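# Four arms push numbered wagons into matching turntable stalls

## Task

Get as many wagons as possible onto the rails of the stall marked with that wagon's own number, placed so the turntable can rotate without catching on it.

## Robot and tools

Setup: four i2rt Big YAM arms (arm1 to arm4), each ending in a five-fingered right hand with a wrist camera. Foot (base_link) positions in the scene frame, metres: arm1 (+0.325, +0.455, 0.736), arm2 (-0.329, +0.457, 0.746), arm3 (-0.314, -0.463, 0.769), arm4 (+0.315, -0.459, 0.820). Each foot faces along its own +x; the base quaternions (wxyz) are arm1 (0.452, -0.001, 0, -0.892), arm2 (0.876, 0.007, -0.004, -0.483), arm3 (0.878, 0.001, 0.002, 0.479), arm4 (0.478, 0.002, -0.001, 0.879). Work surfaces under the arms sit at z = 0.720. Reach is about 1.07 m from the joint-1 axis.

Frame: a single scene frame in metres, origin on the floor, +z up. The hand point lies 0.045 m in front of the palm; its +z runs along straight fingers, +y out of the palm, +x across the palm away from the thumb. Printed hand positions can be off, more so at long reach. hand_target is where the hand would be at the joint targets currently held.

Tool move: one action for any subset of arm1..arm4, each given its own object; omitted arms get nothing new but may still be driving to old targets. Per arm you may give:
- joints: absolute targets keyed by name. Arm joints in radians: joint1_rad -2.879..2.879 (yaw about foot, + counter-clockwise from above), joint2_rad 0..3.141 (shoulder, + lifts forward), joint3_rad 0..3.019 (elbow, + opens), joint4_rad -1.692..1.57 (wrist pitch, + fingers up), joint5_rad -1.57..1.57 (sideways, + to arm's right), joint6_rad -2.094..2.094 (roll, + clockwise seen from behind). Hand keys hand_little, hand_ring, hand_middle, hand_index, hand_thumb_bend, hand_thumb_turn on a -1..1 scale (+1 open/straight or thumb beside palm, -1 closed or thumb in front of palm), plus settings hand_force_limit (-1..1, about 0 to 10 N at fingertip, 15 N for thumb motors) and hand_speed (-0.96..1; full speed from +0.48). Each joint moves at its own pace, so joint moves can swing wide.
- target: an absolute hand pose [x, y, z, qw, qx, qy, qz] in the scene frame, metres and unit quaternion, reached along a straight path from hand_target. With target, joints may only carry the hand_ keys. speed: top path speed in m/s, 0.002..4.3, default 0.25 (rotation up to twice that in rad/s). Paths don't avoid obstacles, may lag, stray or overshoot, especially with a near-straight arm.
- min_time_s: 0.1..8 s, the shortest duration of that arm's joint moves.
Also cameras: a list from arm1_cam_wrist..arm4_cam_wrist, cam_above, cam_east, cam_south, cam_west, or all; [] for none. A move with no action returns full state and all images.

Tool wait: seconds 0..10, cameras as in move; commands nothing. zoom_image: camera name and region [x0, y0, x1, y1] in pixels (images are 672x504, region at most 504 each side), only for cameras in the latest images. show_instructions: shows the reference page. finished_scene: ends the scene for good (scene 1); wagons must stay in place afterwards.

Results: per robot state; "move" lists robots commanded; "as last shown" marks uncommanded robots whose status reads "not commanded". Hand "done" means within 1 cm and 2 degrees. off_target: resting short, possibly still pushing. time_out: a joint didn't finish; on_its_own shows the target it keeps pushing toward. "joint command not followed" or "pose unreachable": a safety check withheld the motion (self and inter-arm collision), though hand commands still run; not_followed drops a hand target. After a refused call or a stop, later calls in the same reply are skipped. Joint velocities are rad/s; "within noise" means still. Torques are noisy, offset, and joints 3 and 4 wrap at ±28 N m. hand_stopped_by lists little, ring, middle, index, thumb_bend, thumb_turn as moving, target, force, stalled or fault; *_load_n give fingertip load in N (positive pushes open). A vanishing load signals a lost grip.

Fingers: a motor only starts when its target changes by at least 0.002; closing stops when load reaches hand_force_limit, then locks. Initially hand_force_limit is 0 and hand_speed -0.8. For gentle grips use hand_speed -0.94 or lower. To grip harder, raise the limit and send a more-closed target; to release, send a more-open target. Thumb turned fully in front lets the hand wrap objects 0.035 to 0.065 m thick or handles down to 0.025 m. A bracket on the little-finger side of the wrist sticks out and can strike things. Wrist camera is upright with joint6 near -1.3.

Avoid: knocking anything off the tables or out of the work area, dropping or releasing moving parts, ramming fixed or heavy items, hard contact between robots (including gripping another hand's fingers), overloading fingers, and holding stretched or straining poses long, since motors overheat (MOTOR HOT line, then an over-temperature fault that drops the arm for 30 to 60 s; resend targets marked limit_stop_at_motor_heat). Arms do not halt on contact and will keep pushing. Move smoothly and keep the turntable's sweep clear.

Each tool is called after "Request:" by a JSON object that holds its "fn" and its "kwargs".

Reference images:

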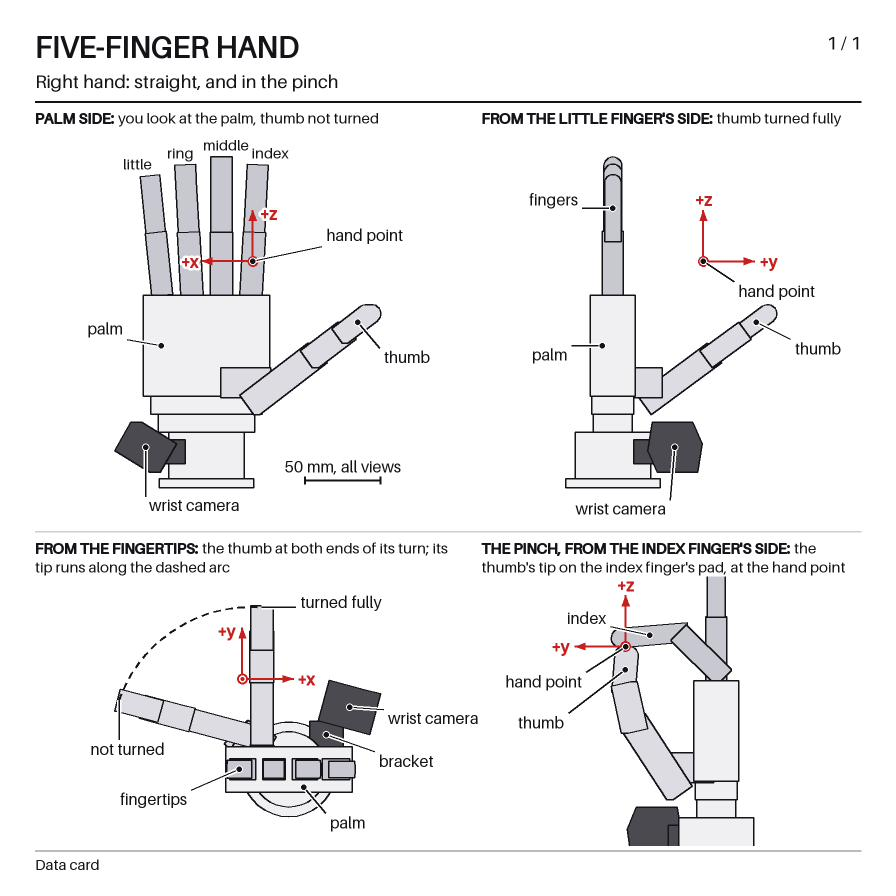

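## Session

Request:
{"fn": "move", "kwargs": {"cameras": ["all"]}}

Scene clock: 0.00 s.
Joint torques (N m): no reading
Heat: arm1: hottest joint5_rad 26 °C; arm2: hottest joint5_rad 24 °C; arm3: hottest joint2_rad 27 °C; arm4: hottest joint3_rad 26 °C.
Joint velocities: within noise
arm1.joint_positions: joint1_rad=-0.163 joint2_rad=+0.649 joint3_rad=+1.418 joint4_rad=-1.182 joint5_rad=-0.213 joint6_rad=-1.486 hand_little=+1.000 hand_ring=+1.000 hand_middle=+1.000 hand_index=+1.000 hand_thumb_turn=+1.000 hand_thumb_bend=+1.000 hand_force_limit=+0.000 hand_speed=-0.800
arm1.joint_status: not commanded
arm1.hand_stopped_by: target,target,target,target,target,target
arm1.little_load_n: 0.0
arm1.ring_load_n: 0.0
arm1.middle_load_n: 0.0
arm1.index_load_n: 0.0
arm1.thumb_bend_load_n: 0.0
arm1.thumb_turn_load_n: 0.0
arm1.hand: x=+0.1186 y=+0.2743 z=+1.2722 quat_wxyz=(+0.458, +0.336, -0.763, +0.307) (m; scene frame)
arm1.hand_target: x=+0.1197 y=+0.2753 z=+1.2821 quat_wxyz=(+0.467, +0.335, -0.757, +0.310) (m; scene frame)
arm1.hand_status: not commanded
arm2.joint_positions: joint1_rad=-0.687 joint2_rad=+0.626 joint3_rad=+1.377 joint4_rad=-1.506 joint5_rad=+0.173 joint6_rad=-1.263 hand_little=+1.000 hand_ring=+1.000 hand_middle=+1.000 hand_index=+1.000 hand_thumb_turn=+1.000 hand_thumb_bend=+1.000 hand_force_limit=+0.000 hand_speed=-0.800
arm2.joint_status: not commanded
arm2.hand_stopped_by: target,target,target,target,target,target
arm2.little_load_n: 0.0
arm2.ring_load_n: 0.0
arm2.middle_load_n: -0.5
arm2.index_load_n: 0.0
arm2.thumb_bend_load_n: 0.0
arm2.thumb_turn_load_n: 0.0
arm2.hand: x=-0.4394 y=+0.2760 z=+1.2004 quat_wxyz=(+0.306, +0.464, -0.792, +0.253) (m; scene frame)
arm2.hand_target: x=-0.4395 y=+0.2760 z=+1.2087 quat_wxyz=(+0.312, +0.461, -0.789, +0.261) (m; scene frame)
arm2.hand_status: not commanded
arm3.joint_positions: joint1_rad=-0.426 joint2_rad=+0.640 joint3_rad=+1.415 joint4_rad=-1.287 joint5_rad=+0.079 joint6_rad=-1.085 hand_little=+1.000 hand_ring=+1.000 hand_middle=+1.000 hand_index=+1.000 hand_thumb_turn=+1.000 hand_thumb_bend=+1.000 hand_force_limit=+0.000 hand_speed=-0.800
arm3.joint_status: not commanded
arm3.hand_stopped_by: target,target,target,target,target,target
arm3.little_load_n: 0.0
arm3.ring_load_n: 0.0
arm3.middle_load_n: 0.0
arm3.index_load_n: 0.0
arm3.thumb_bend_load_n: 0.0
arm3.thumb_turn_load_n: 0.0
arm3.hand: x=-0.0851 y=-0.3810 z=+1.2691 quat_wxyz=(-0.225, +0.863, +0.017, +0.451) (m; scene frame)
arm3.hand_target: x=-0.0857 y=-0.3814 z=+1.2780 quat_wxyz=(-0.230, +0.858, +0.016, +0.459) (m; scene frame)
arm3.hand_status: not commanded
arm4.joint_positions: joint1_rad=-0.688 joint2_rad=+0.629 joint3_rad=+1.383 joint4_rad=-1.191 joint5_rad=-0.097 joint6_rad=-1.359 hand_little=+1.000 hand_ring=+1.000 hand_middle=+1.000 hand_index=+1.000 hand_thumb_turn=+1.000 hand_thumb_bend=+1.000 hand_force_limit=+0.000 hand_speed=-0.800
arm4.joint_status: not commanded
arm4.hand_stopped_by: target,target,target,target,target,target
arm4.little_load_n: 0.0
arm4.ring_load_n: 0.0
arm4.middle_load_n: 0.0
arm4.index_load_n: 0.0
arm4.thumb_bend_load_n: 0.0
arm4.thumb_turn_load_n: 0.0
arm4.hand: x=+0.3795 y=-0.2034 z=+1.3364 quat_wxyz=(-0.426, +0.669, +0.512, +0.330) (m; scene frame)
arm4.hand_target: x=+0.3793 y=-0.2051 z=+1.3485 quat_wxyz=(-0.434, +0.663, +0.508, +0.338) (m; scene frame)
arm4.hand_status: not commanded
pictures: arm1_cam_wrist, arm2_cam_wrist, arm3_cam_wrist, arm4_cam_wrist, cam_above, cam_east, cam_south, cam_west

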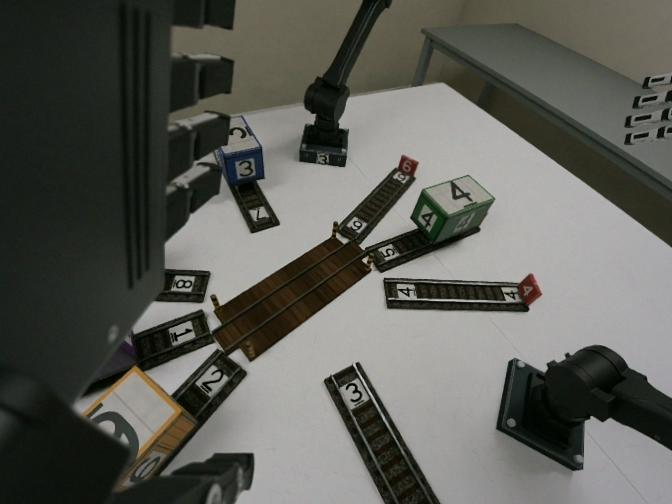

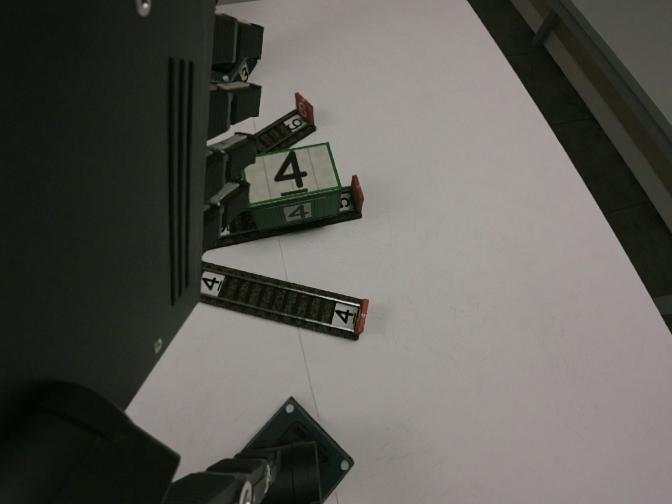

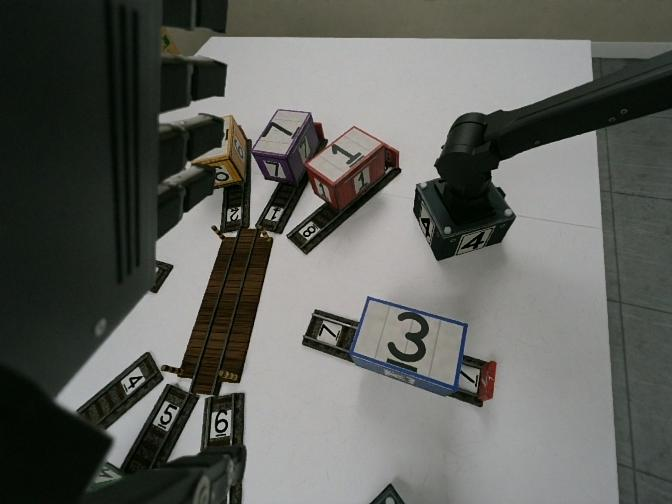

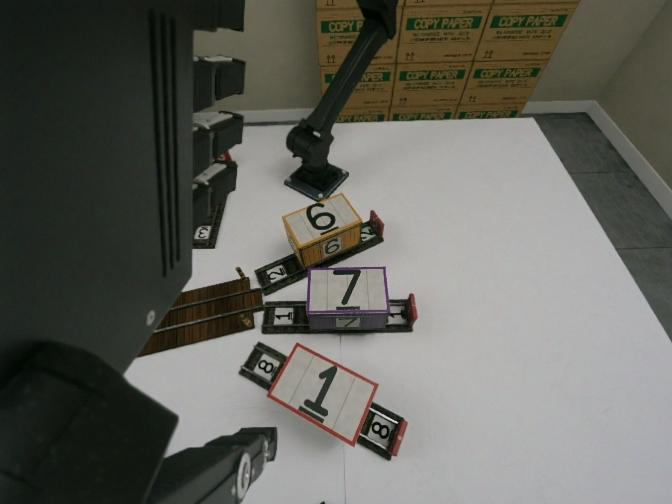

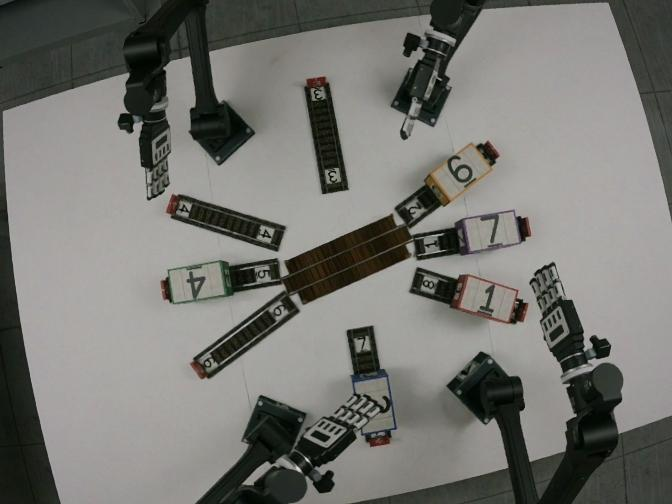

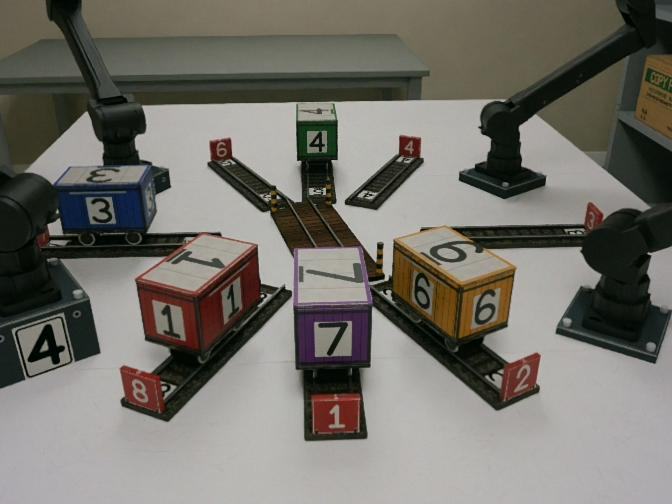

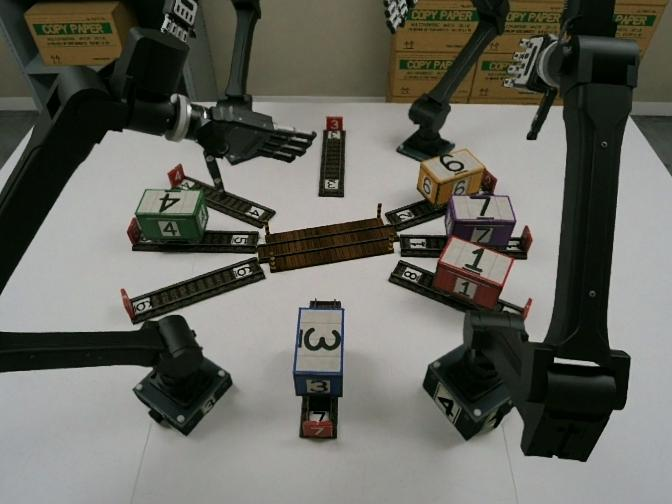

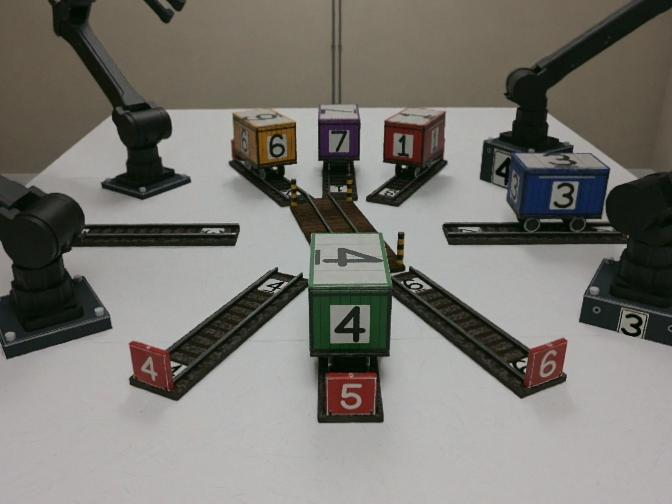

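Request:
{"fn": "zoom_image", "kwargs": {"camera": "cam_above", "region": [380, 120, 550, 340]}}

Request:
{"fn": "zoom_image", "kwargs": {"camera": "cam_above", "region": [260, 190, 440, 330]}}

Request:
{"fn": "zoom_image", "kwargs": {"camera": "cam_west", "region": [230, 160, 450, 440]}}

Request:
{"fn": "zoom_image", "kwargs": {"camera": "cam_east", "region": [120, 160, 440, 440]}}

Scaled by 2.291 from the camera's image (finer frame: 960x720).

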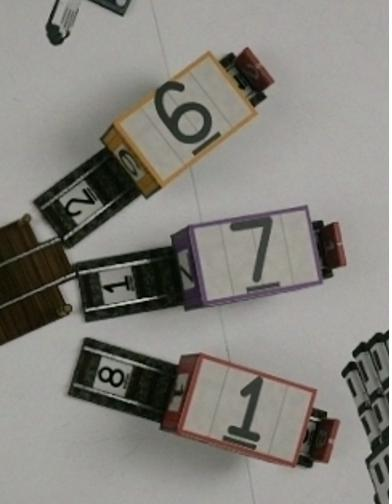

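Scaled by 2.800 from the camera's image (finer frame: 960x720).

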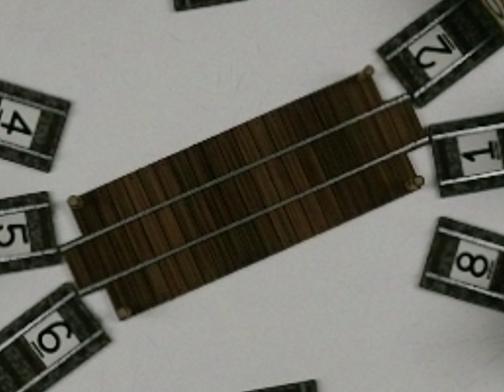

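Scaled by 1.800 from the camera's image (finer frame: 960x720).

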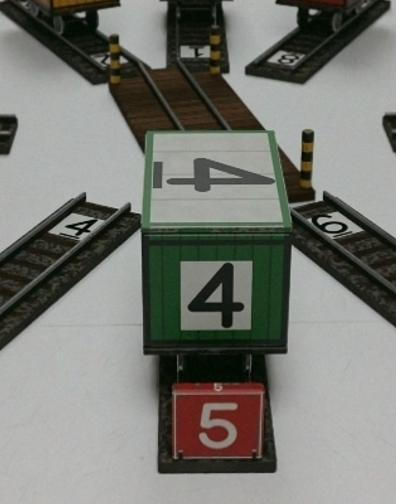

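Scaled by 1.575 from the camera's image (finer frame: 960x720).

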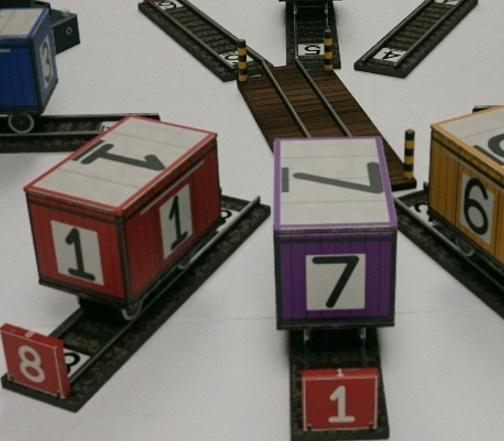

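Request:
{"fn": "move", "kwargs": {"arm1": {"joints": {"joint1_rad": 0.36, "joint2_rad": 1.9, "joint3_rad": 2.0, "joint4_rad": -1.6, "joint5_rad": 0.0, "joint6_rad": -0.48}, "min_time_s": 3}, "cameras": ["cam_above", "cam_east", "arm1_cam_wrist"]}}

Scene clock: 47.57 s.
Joint torques (N m): arm1=[0.09 -23.36 12.96 0.54 0.15 0.03] | arm2=[0.44 -0.15 9.74 1.13 0.15 -0.12] | arm3=[0.56 1.55 8.75 1.92 0.03 -0.08] | arm4=[2.08 2.02 10.19 1.59 0.01 -0.04]
Heat: arm1: hottest joint3_rad 25 °C; arm2: hottest joint3_rad 24 °C; arm3: hottest joint2_rad 27 °C; arm4: hottest joint3_rad 34 °C.
move: arm1 done
Joint velocities: within noise
arm1.joint_positions: joint1_rad=+0.358 joint2_rad=+1.906 joint3_rad=+1.958 joint4_rad=-1.590 joint5_rad=-0.002 joint6_rad=-0.489 hand_little=+1.000 hand_ring=+1.000 hand_middle=+1.000 hand_index=+1.000 hand_thumb_turn=+1.000 hand_thumb_bend=+1.000 hand_force_limit=+0.000 hand_speed=-0.800
arm1.joint_status: all done
arm1.hand_stopped_by: target,target,target,target,target,target
arm1.little_load_n: 0.0
arm1.ring_load_n: 0.0
arm1.middle_load_n: 0.0
arm1.index_load_n: 0.0
arm1.thumb_bend_load_n: 0.0
arm1.thumb_turn_load_n: 0.0
arm1.hand: x=+0.1790 y=-0.0579 z=+0.9517 quat_wxyz=(+0.006, +0.106, -0.994, +0.015)
arm1.hand_target: x=+0.1783 y=-0.0649 z=+0.9695 quat_wxyz=(+0.014, +0.103, -0.994, +0.033)
arm1.hand_status: not commanded
arm2, arm3, arm4: as last shown
arm2.middle_load_n: 0.0
pictures: arm1_cam_wrist, cam_above, cam_east
arm1_cam_wrist: T_world_to_cam=[[-0.4678, 0.88382, -0.00568, 0.13622], [0.78226, 0.41702, 0.46278, -0.5535], [0.41139, 0.21205, -0.88645, 0.89337]] pos_world=[0.12918, -0.079, 1.04886]

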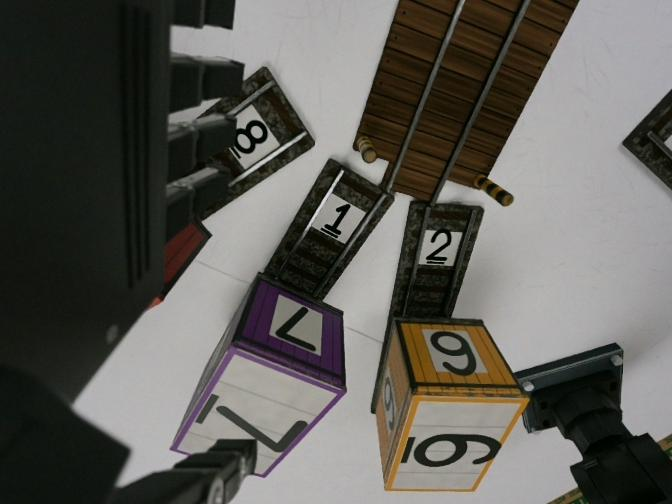

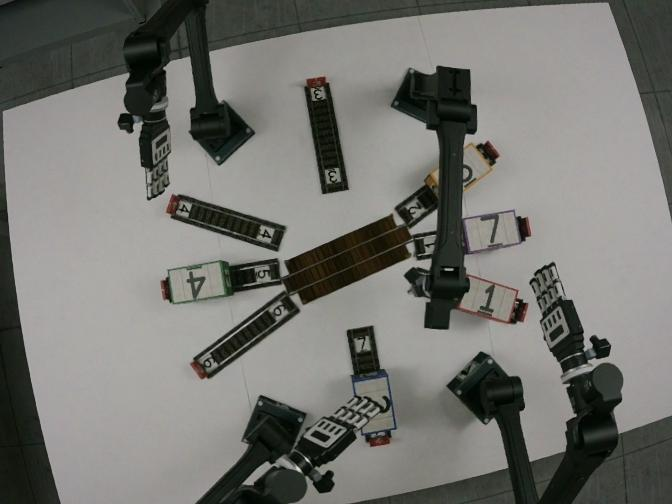

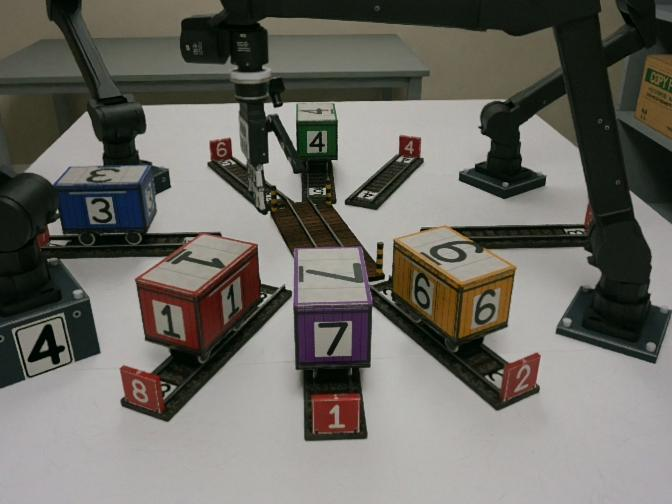

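Request:
{"fn": "zoom_image", "kwargs": {"camera": "arm1_cam_wrist", "region": [320, 80, 560, 260]}}

Request:
{"fn": "zoom_image", "kwargs": {"camera": "cam_above", "region": [380, 200, 460, 300]}}

Request:
{"fn": "zoom_image", "kwargs": {"camera": "cam_east", "region": [200, 80, 400, 300]}}

Scaled by 2.100 from the camera's image (finer frame: 960x720).

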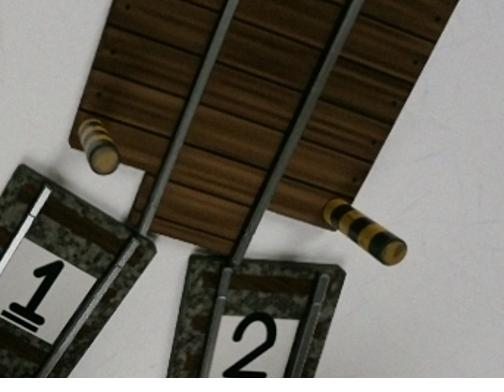

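Scaled by 5.040 from the camera's image (finer frame: 960x720).

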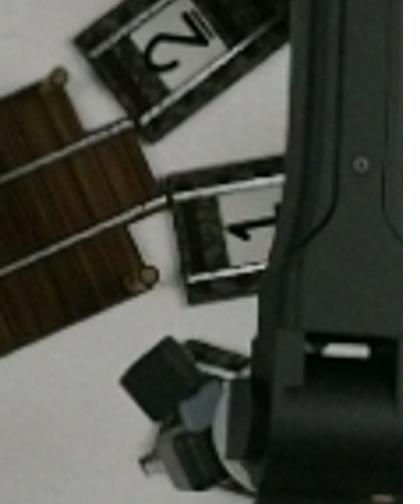

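Scaled by 2.291 from the camera's image (finer frame: 960x720).

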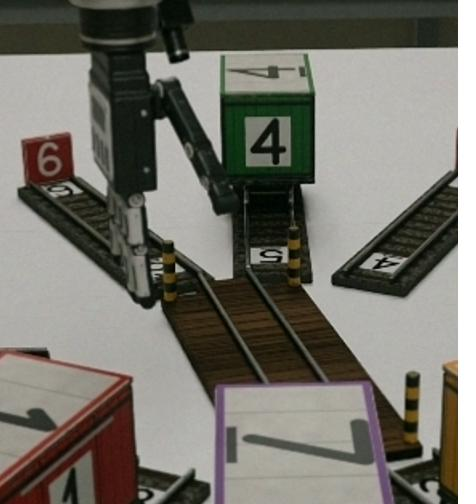

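Request:
{"fn": "move", "kwargs": {"arm1": {"target": [0.166, -0.02, 0.92, 0, 0, 1, 0], "speed": 0.2}, "cameras": ["cam_above", "cam_east", "arm1_cam_wrist"]}}

Scene clock: 56.63 s.
Joint torques (N m): arm1=[-0.15 -23.24 8.69 1.28 0.05 0.04] | arm2=[0.62 -0.26 9.74 1.18 0.17 -0.16] | arm3=[0.5 1.55 8.75 1.92 0.03 -0.08] | arm4=[2.02 2.32 10.13 1.58 0 -0.04]
Heat: arm1: hottest joint3_rad 26 °C; arm2: hottest joint3_rad 24 °C; arm3: hottest joint2_rad 27 °C; arm4: hottest joint3_rad 35 °C.
move: arm1 done
Joint velocities: within noise
arm1.joint_positions: joint1_rad=+0.294 joint2_rad=+1.853 joint3_rad=+1.770 joint4_rad=-1.515 joint5_rad=-0.001 joint6_rad=-0.350 hand_little=+1.000 hand_ring=+1.000 hand_middle=+1.000 hand_index=+1.000 hand_thumb_turn=+1.000 hand_thumb_bend=+1.000 hand_force_limit=+0.000 hand_speed=-0.800
arm1.joint_status: not commanded
arm1.hand_stopped_by: target,target,target,target,target,target
arm1.little_load_n: 0.0
arm1.ring_load_n: 0.0
arm1.middle_load_n: 0.0
arm1.index_load_n: 0.0
arm1.thumb_bend_load_n: 0.0
arm1.thumb_turn_load_n: 0.0
arm1.hand: x=+0.1667 y=-0.0182 z=+0.9139 quat_wxyz=(-0.004, +0.005, -1.000, -0.012)
arm1.hand_target: x=+0.1659 y=-0.0198 z=+0.9201 quat_wxyz=(+0.000, +0.000, -1.000, +0.000)
arm1.hand_status: done (0.006 m and 1.6 deg from the pose sent, 0.051 m and 12.4 deg at the start)
arm2, arm3, arm4: as last shown
pictures: arm1_cam_wrist, cam_above, cam_east
arm1_cam_wrist: T_world_to_cam=[[-0.28034, 0.95906, 0.0401, 0.02342], [0.83908, 0.22455, 0.4955, -0.58588], [0.46621, 0.17256, -0.86768, 0.82946]] pos_world=[0.11147, -0.03403, 1.00907]

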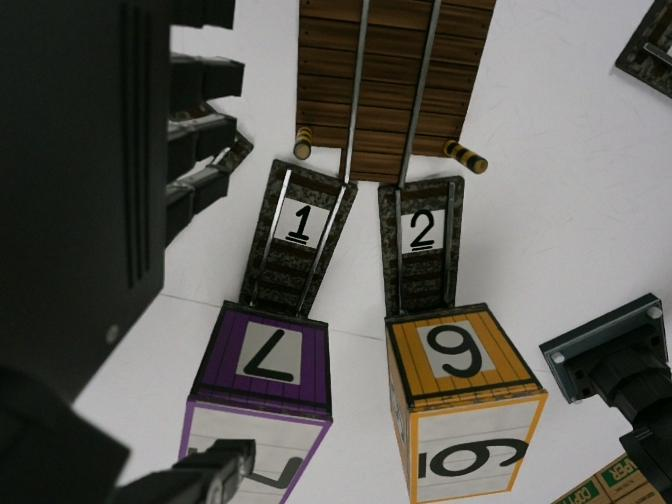

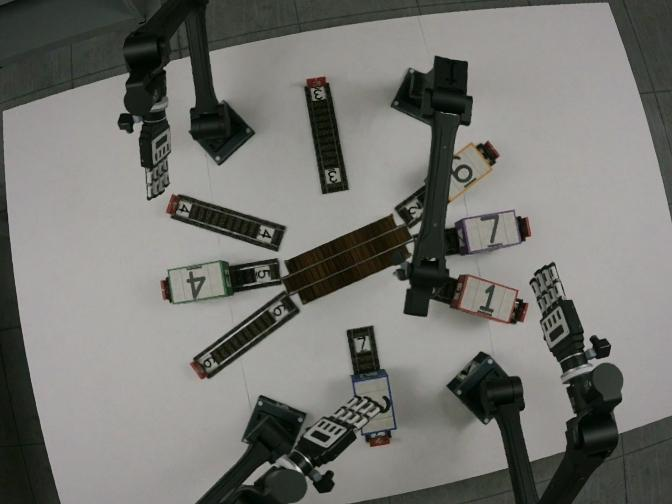

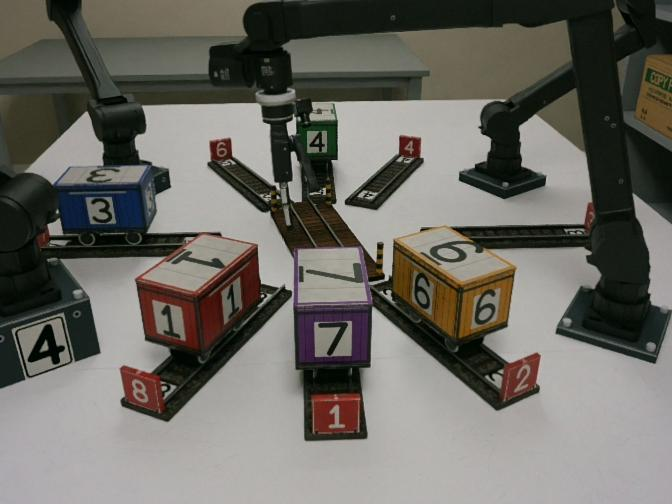

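Request:
{"fn": "move", "kwargs": {"arm1": {"target": [0.160, -0.015, 0.826, 0, 0, 1, 0], "speed": 0.15}, "cameras": ["cam_above", "cam_east", "arm1_cam_wrist", "cam_west"]}}

Request:
{"fn": "zoom_image", "kwargs": {"camera": "cam_east", "region": [240, 80, 400, 240]}}

Scene clock: 59.20 s.
Joint torques (N m): arm1=[-1.03 -20.95 8.25 1.35 0.06 -0.08] | arm2=[0.73 -0.09 9.78 1.13 0.15 -0.12] | arm3=[0.62 1.49 8.75 1.91 0.03 -0.08] | arm4=[2.37 2.2 10.14 1.55 0.01 -0.04]
Heat: arm1: hottest joint3_rad 26 °C; arm2: hottest joint3_rad 24 °C; arm3: hottest joint2_rad 27 °C; arm4: hottest joint3_rad 35 °C.
move: arm1 done
Joint velocities: within noise
arm1.joint_positions: joint1_rad=+0.293 joint2_rad=+1.867 joint3_rad=+1.577 joint4_rad=-1.282 joint5_rad=-0.001 joint6_rad=-0.349 hand_little=+1.000 hand_ring=+1.000 hand_middle=+1.000 hand_index=+1.000 hand_thumb_turn=+1.000 hand_thumb_bend=+1.000 hand_force_limit=+0.000 hand_speed=-0.800
arm1.joint_status: not commanded
arm1.hand_stopped_by: target,target,target,target,target,target
arm1.little_load_n: 0.0
arm1.ring_load_n: 0.0
arm1.middle_load_n: 0.0
arm1.index_load_n: 0.0
arm1.thumb_bend_load_n: 0.0
arm1.thumb_turn_load_n: 0.0
arm1.hand: x=+0.1670 y=-0.0155 z=+0.8323 quat_wxyz=(+0.000, +0.004, -1.000, +0.000)
arm1.hand_target: x=+0.1601 y=-0.0149 z=+0.8261 quat_wxyz=(+0.000, +0.000, -1.000, +0.000)
arm1.hand_status: done (0.009 m and 0.5 deg from the pose sent, 0.088 m and 1.6 deg at the start)
arm2, arm3, arm4: as last shown
arm2.thumb_bend_load_n: 0.5
pictures: arm1_cam_wrist, cam_above, cam_east, cam_west
arm1_cam_wrist: T_world_to_cam=[[-0.27867, 0.9602, 0.01881, 0.04161], [0.84375, 0.23542, 0.48235, -0.53593], [0.45873, 0.15029, -0.87578, 0.76565]] pos_world=[0.11256, -0.02885, 0.92826]

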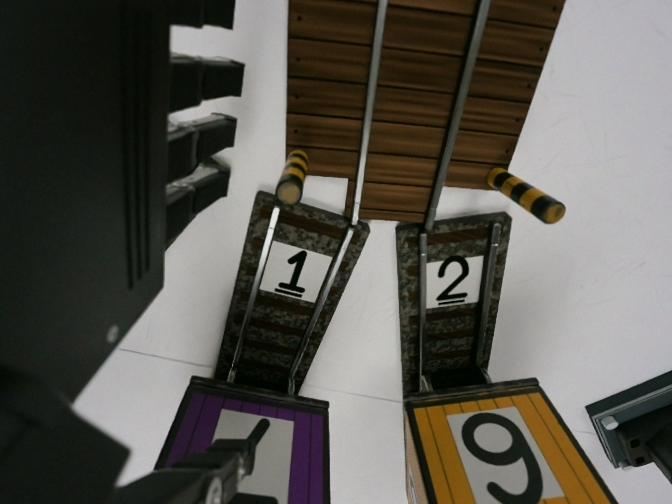

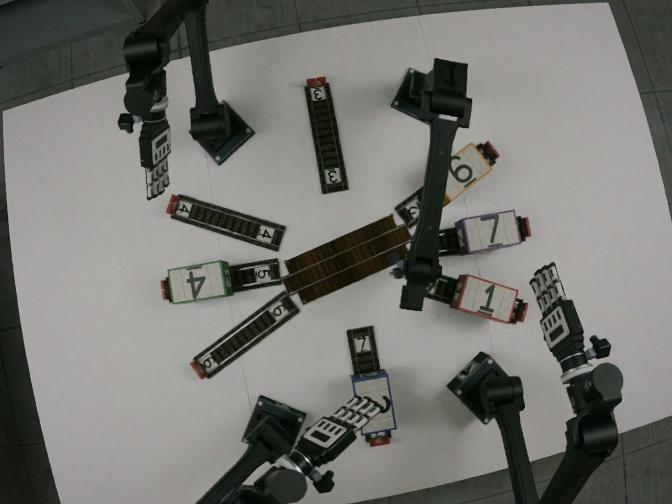

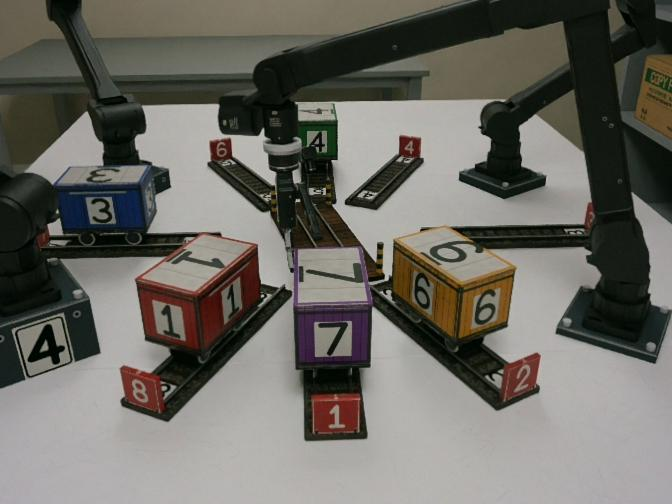

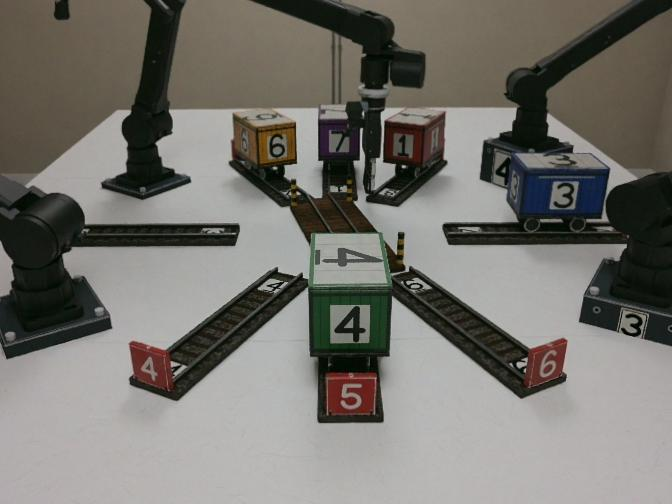

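Scaled by 3.150 from the camera's image (finer frame: 960x720).

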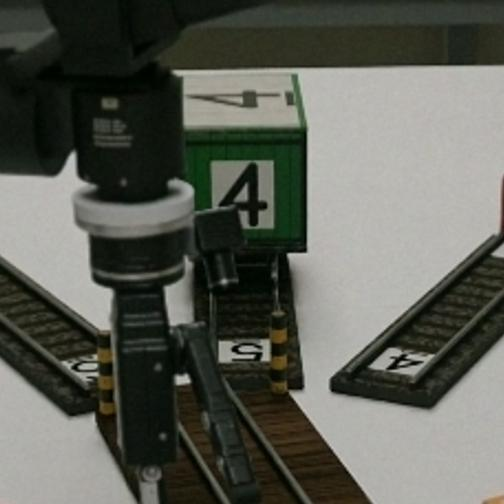

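Request:
{"fn": "move", "kwargs": {"arm1": {"target": [0.156, -0.010, 0.816, 0, 0, 1, 0], "speed": 0.1}}}

Request:
{"fn": "move", "kwargs": {"arm1": {"target": [0.156, 0.045, 0.814, 0, 0, 1, 0], "speed": 0.06}, "cameras": ["cam_above", "cam_east", "arm1_cam_wrist", "cam_west"]}}

Request:
{"fn": "zoom_image", "kwargs": {"camera": "cam_above", "region": [260, 190, 440, 330]}}

Scene clock: 61.17 s.
Joint torques (N m): arm1=[-0.85 -20.66 8.03 1.35 0.06 -0.12] | arm2=[0.56 -0.09 9.78 1.13 0.16 -0.12] | arm3=[0.5 1.49 8.75 1.94 0.03 -0.08] | arm4=[2.14 2.14 10.11 1.59 0.01 -0.05]
Heat: arm1: hottest joint3_rad 26 °C; arm2: hottest joint3_rad 24 °C; arm3: hottest joint2_rad 27 °C; arm4: hottest joint3_rad 35 °C.
move: arm1 done
Joint velocities: within noise
arm1.joint_positions: joint1_rad=+0.281 joint2_rad=+1.867 joint3_rad=+1.552 joint4_rad=-1.254 joint5_rad=-0.001 joint6_rad=-0.354 hand_little=+1.000 hand_ring=+1.000 hand_middle=+1.000 hand_index=+1.000 hand_thumb_turn=+1.000 hand_thumb_bend=+1.000 hand_force_limit=+0.000 hand_speed=-0.800
arm1.joint_status: not commanded
arm1.hand_stopped_by: target,target,target,target,target,target
arm1.little_load_n: 0.0
arm1.ring_load_n: 0.0
arm1.middle_load_n: 0.0
arm1.index_load_n: 0.0
arm1.thumb_bend_load_n: 0.0
arm1.thumb_turn_load_n: -0.5
arm1.hand: x=+0.1619 y=-0.0113 z=+0.8228 quat_wxyz=(+0.000, +0.001, -1.000, +0.001)
arm1.hand_target: x=+0.1561 y=-0.0099 z=+0.8161 quat_wxyz=(+0.000, +0.000, -1.000, +0.000)
arm1.hand_status: done (0.009 m and 0.2 deg from the pose sent, 0.020 m and 0.5 deg at the start)
arm2, arm3, arm4: as last shown
arm2.thumb_bend_load_n: 0.0
pictures: none

Scene clock: 62.60 s.
Joint torques (N m): arm1=[-0.85 -20.54 7.72 1.29 0.11 -0.13] | arm2=[0.38 -0.38 9.76 1.17 0.15 -0.15] | arm3=[0.5 1.49 8.75 1.91 0.03 -0.08] | arm4=[2.02 2.14 10.13 1.55 -0.01 -0.06]
Heat: arm1: hottest joint3_rad 26 °C; arm2: hottest joint3_rad 25 °C; arm3: hottest joint2_rad 27 °C; arm4: hottest joint3_rad 35 °C.
move: arm1 done
Joint velocities: within noise
arm1.joint_positions: joint1_rad=+0.243 joint2_rad=+1.768 joint3_rad=+1.370 joint4_rad=-1.195 joint5_rad=-0.002 joint6_rad=-0.392 hand_little=+1.000 hand_ring=+1.000 hand_middle=+1.000 hand_index=+1.000 hand_thumb_turn=+1.000 hand_thumb_bend=+1.000 hand_force_limit=+0.000 hand_speed=-0.800
arm1.joint_status: not commanded
arm1.hand_stopped_by: target,target,target,target,target,target
arm1.little_load_n: 0.0
arm1.ring_load_n: 0.0
arm1.middle_load_n: 0.0
arm1.index_load_n: 0.0
arm1.thumb_bend_load_n: 0.0
arm1.thumb_turn_load_n: 0.0
arm1.hand: x=+0.1619 y=+0.0443 z=+0.8108 quat_wxyz=(-0.004, +0.001, -1.000, -0.009)
arm1.hand_target: x=+0.1561 y=+0.0450 z=+0.8140 quat_wxyz=(+0.000, +0.000, -1.000, +0.000)
arm1.hand_status: done (0.007 m and 1.2 deg from the pose sent, 0.057 m and 0.2 deg at the start)
arm2, arm3, arm4: as last shown
arm4.little_load_n: -0.5
pictures: arm1_cam_wrist, cam_above, cam_east, cam_west
arm1_cam_wrist: T_world_to_cam=[[-0.27224, 0.96163, 0.03389, -0.03013], [0.84107, 0.2207, 0.49385, -0.54362], [0.46742, 0.16295, -0.86889, 0.73264]] pos_world=[0.10657, 0.02956, 0.90607]

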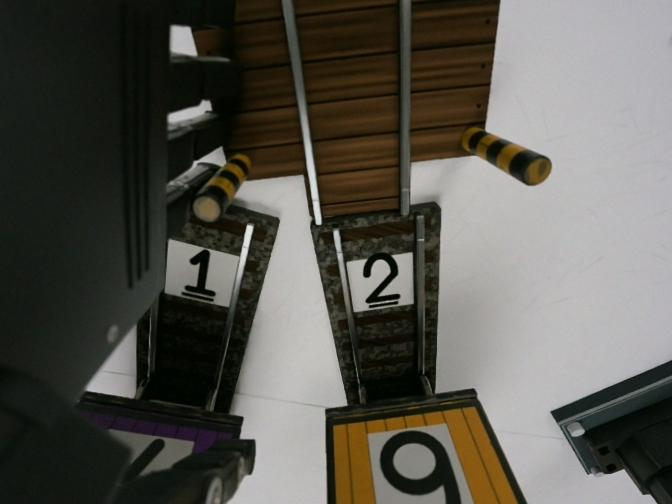

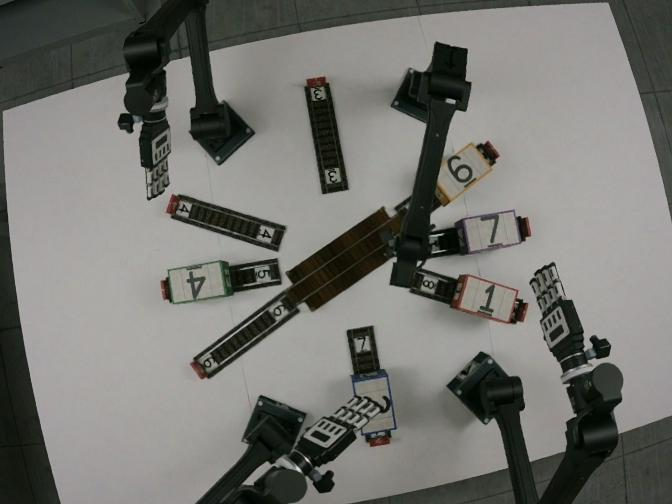

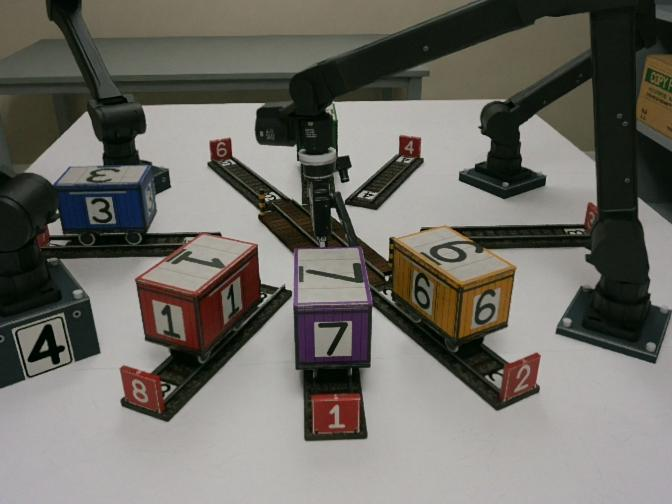

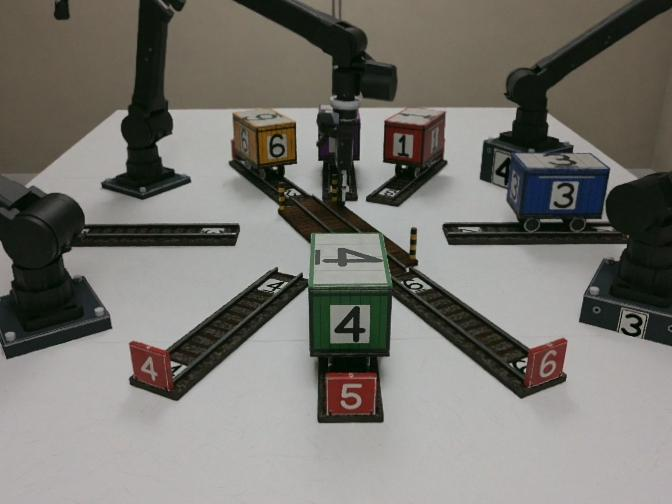

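Scaled by 2.800 from the camera's image (finer frame: 960x720).

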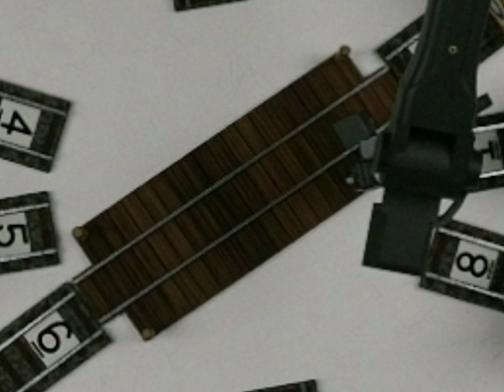

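Request:
{"fn": "move", "kwargs": {"arm1": {"target": [0.156, 0.053, 0.814, 0, 0, 1, 0], "speed": 0.04}, "cameras": ["cam_above", "arm1_cam_wrist"]}}

Request:
{"fn": "zoom_image", "kwargs": {"camera": "arm1_cam_wrist", "region": [240, 120, 500, 300]}}

Request:
{"fn": "zoom_image", "kwargs": {"camera": "cam_above", "region": [260, 260, 340, 330]}}

Scene clock: 64.47 s.
Joint torques (N m): arm1=[-1.03 -20.42 7.61 1.22 0.11 -0.12] | arm2=[0.44 -0.26 9.73 1.13 0.15 -0.13] | arm3=[0.56 1.49 8.73 1.92 0.03 -0.08] | arm4=[2.02 2.08 10.13 1.54 0.01 -0.06]
Heat: arm1: hottest joint3_rad 26 °C; arm2: hottest joint3_rad 25 °C; arm3: hottest joint2_rad 27 °C; arm4: hottest joint3_rad 35 °C.
move: arm1 done
Joint velocities: within noise
arm1.joint_positions: joint1_rad=+0.238 joint2_rad=+1.752 joint3_rad=+1.347 joint4_rad=-1.186 joint5_rad=-0.002 joint6_rad=-0.398 hand_little=+1.000 hand_ring=+1.000 hand_middle=+1.000 hand_index=+1.000 hand_thumb_turn=+1.000 hand_thumb_bend=+1.000 hand_force_limit=+0.000 hand_speed=-0.800
arm1.joint_status: not commanded
arm1.hand_stopped_by: target,target,target,target,target,target
arm1.little_load_n: 0.0
arm1.ring_load_n: 0.0
arm1.middle_load_n: 0.0
arm1.index_load_n: 0.0
arm1.thumb_bend_load_n: 0.0
arm1.thumb_turn_load_n: 0.0
arm1.hand: x=+0.1622 y=+0.0512 z=+0.8100 quat_wxyz=(-0.004, +0.002, -1.000, -0.009)
arm1.hand_target: x=+0.1560 y=+0.0530 z=+0.8139 quat_wxyz=(+0.000, +0.000, -1.000, +0.000)
arm1.hand_status: done (0.008 m and 1.1 deg from the pose sent, 0.011 m and 1.2 deg at the start)
arm2, arm3, arm4: as last shown
arm4.little_load_n: 0.0
pictures: arm1_cam_wrist, cam_above
arm1_cam_wrist: T_world_to_cam=[[-0.27337, 0.96133, 0.0332, -0.0359], [0.84088, 0.22207, 0.49357, -0.54478], [0.46711, 0.16285, -0.86907, 0.73089]] pos_world=[0.10687, 0.03646, 0.90527]

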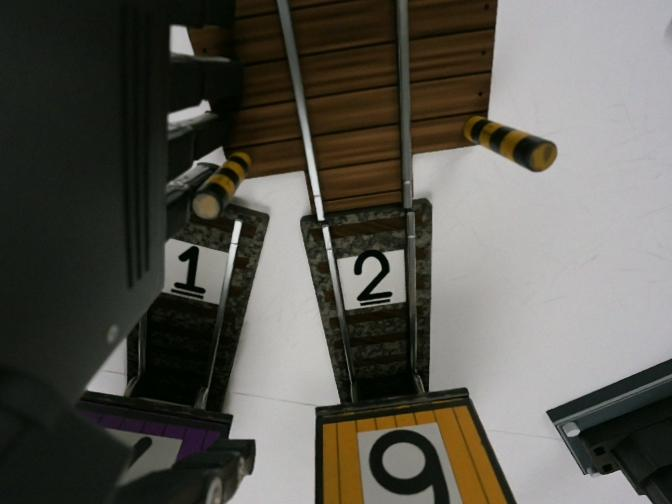

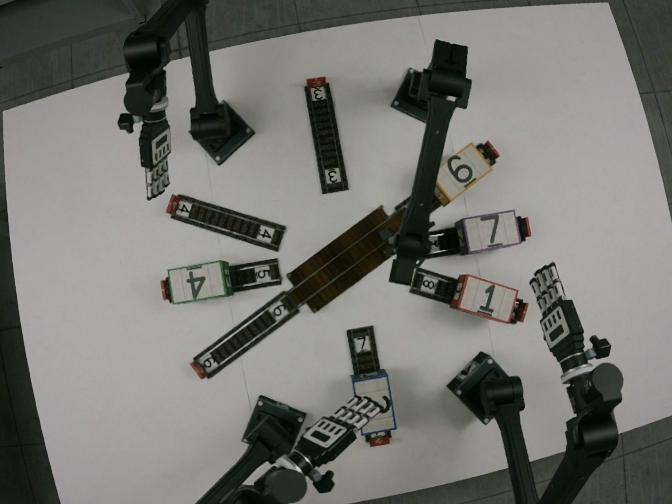

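Scaled by 1.938 from the camera's image (finer frame: 960x720).

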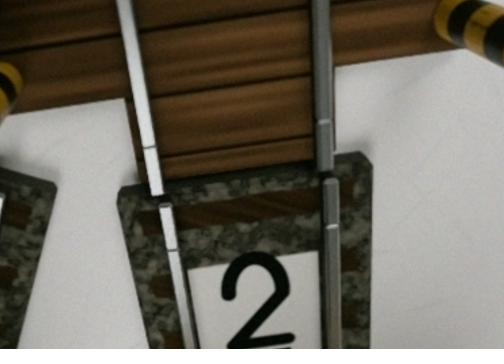

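Scaled by 6.300 from the camera's image (finer frame: 960x720).

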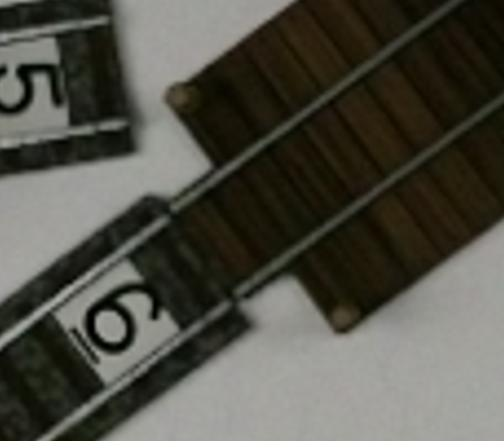

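Request:
{"fn": "move", "kwargs": {"arm1": {"target": [0.156, 0.0555, 0.814, 0, 0, 1, 0], "speed": 0.03}, "cameras": ["cam_above", "arm1_cam_wrist"]}}

Request:
{"fn": "zoom_image", "kwargs": {"camera": "arm1_cam_wrist", "region": [280, 160, 450, 280]}}

Request:
{"fn": "zoom_image", "kwargs": {"camera": "cam_above", "region": [260, 260, 340, 330]}}

Scene clock: 66.50 s.
Joint torques (N m): arm1=[-1.08 -20.37 7.54 1.22 0.11 -0.13] | arm2=[0.32 -0.21 9.72 1.16 0.14 -0.14] | arm3=[0.56 1.49 8.76 1.94 0.03 -0.08] | arm4=[2.08 2.26 10.13 1.51 0.02 -0.05]
Heat: arm1: hottest joint3_rad 26 °C; arm2: hottest joint3_rad 25 °C; arm3: hottest joint2_rad 27 °C; arm4: hottest joint3_rad 35 °C.
move: arm1 done
Joint velocities: within noise
arm1.joint_positions: joint1_rad=+0.237 joint2_rad=+1.747 joint3_rad=+1.340 joint4_rad=-1.184 joint5_rad=-0.002 joint6_rad=-0.400 hand_little=+1.000 hand_ring=+1.000 hand_middle=+1.000 hand_index=+1.000 hand_thumb_turn=+1.000 hand_thumb_bend=+1.000 hand_force_limit=+0.000 hand_speed=-0.800
arm1.joint_status: not commanded
arm1.hand_stopped_by: target,target,target,target,target,target
arm1.little_load_n: 0.0
arm1.ring_load_n: 0.0
arm1.middle_load_n: 0.0
arm1.index_load_n: 0.0
arm1.thumb_bend_load_n: 0.0
arm1.thumb_turn_load_n: 0.0
arm1.hand: x=+0.1622 y=+0.0534 z=+0.8102 quat_wxyz=(-0.004, +0.002, -1.000, -0.009)
arm1.hand_target: x=+0.1560 y=+0.0555 z=+0.8140 quat_wxyz=(+0.000, +0.000, -1.000, +0.000)
arm1.hand_status: done (0.008 m and 1.1 deg from the pose sent, 0.008 m and 1.1 deg at the start)
arm2, arm3, arm4: as last shown
pictures: arm1_cam_wrist, cam_above
arm1_cam_wrist: T_world_to_cam=[[-0.27406, 0.96115, 0.03286, -0.0376], [0.84076, 0.22287, 0.4934, -0.54532], [0.46691, 0.16285, -0.86918, 0.73077]] pos_world=[0.10697, 0.03866, 0.90547]

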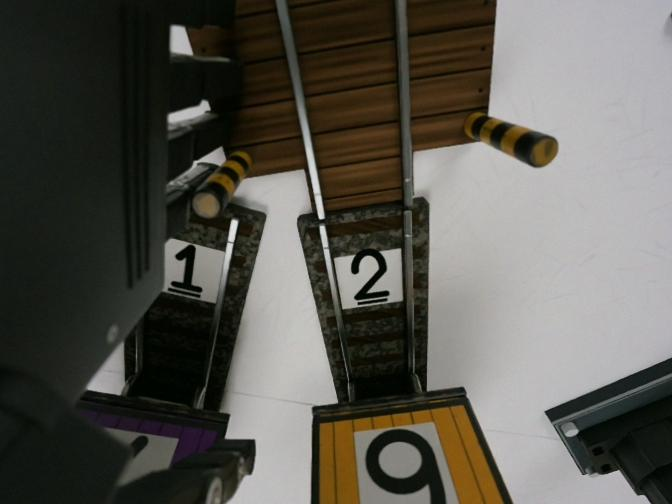

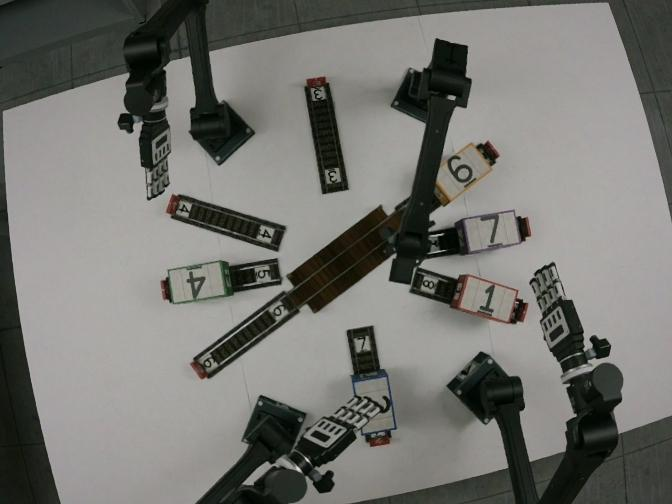

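Scaled by 2.965 from the camera's image (finer frame: 960x720).

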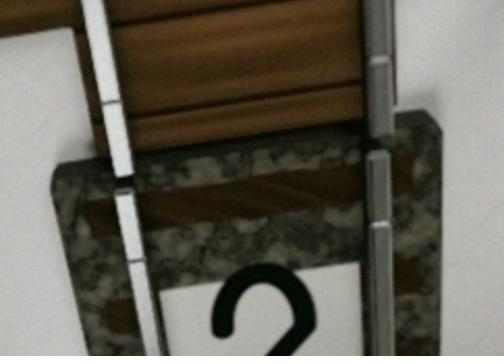

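Scaled by 6.300 from the camera's image (finer frame: 960x720).

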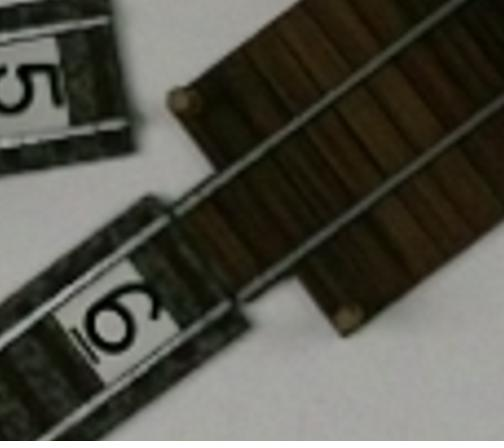

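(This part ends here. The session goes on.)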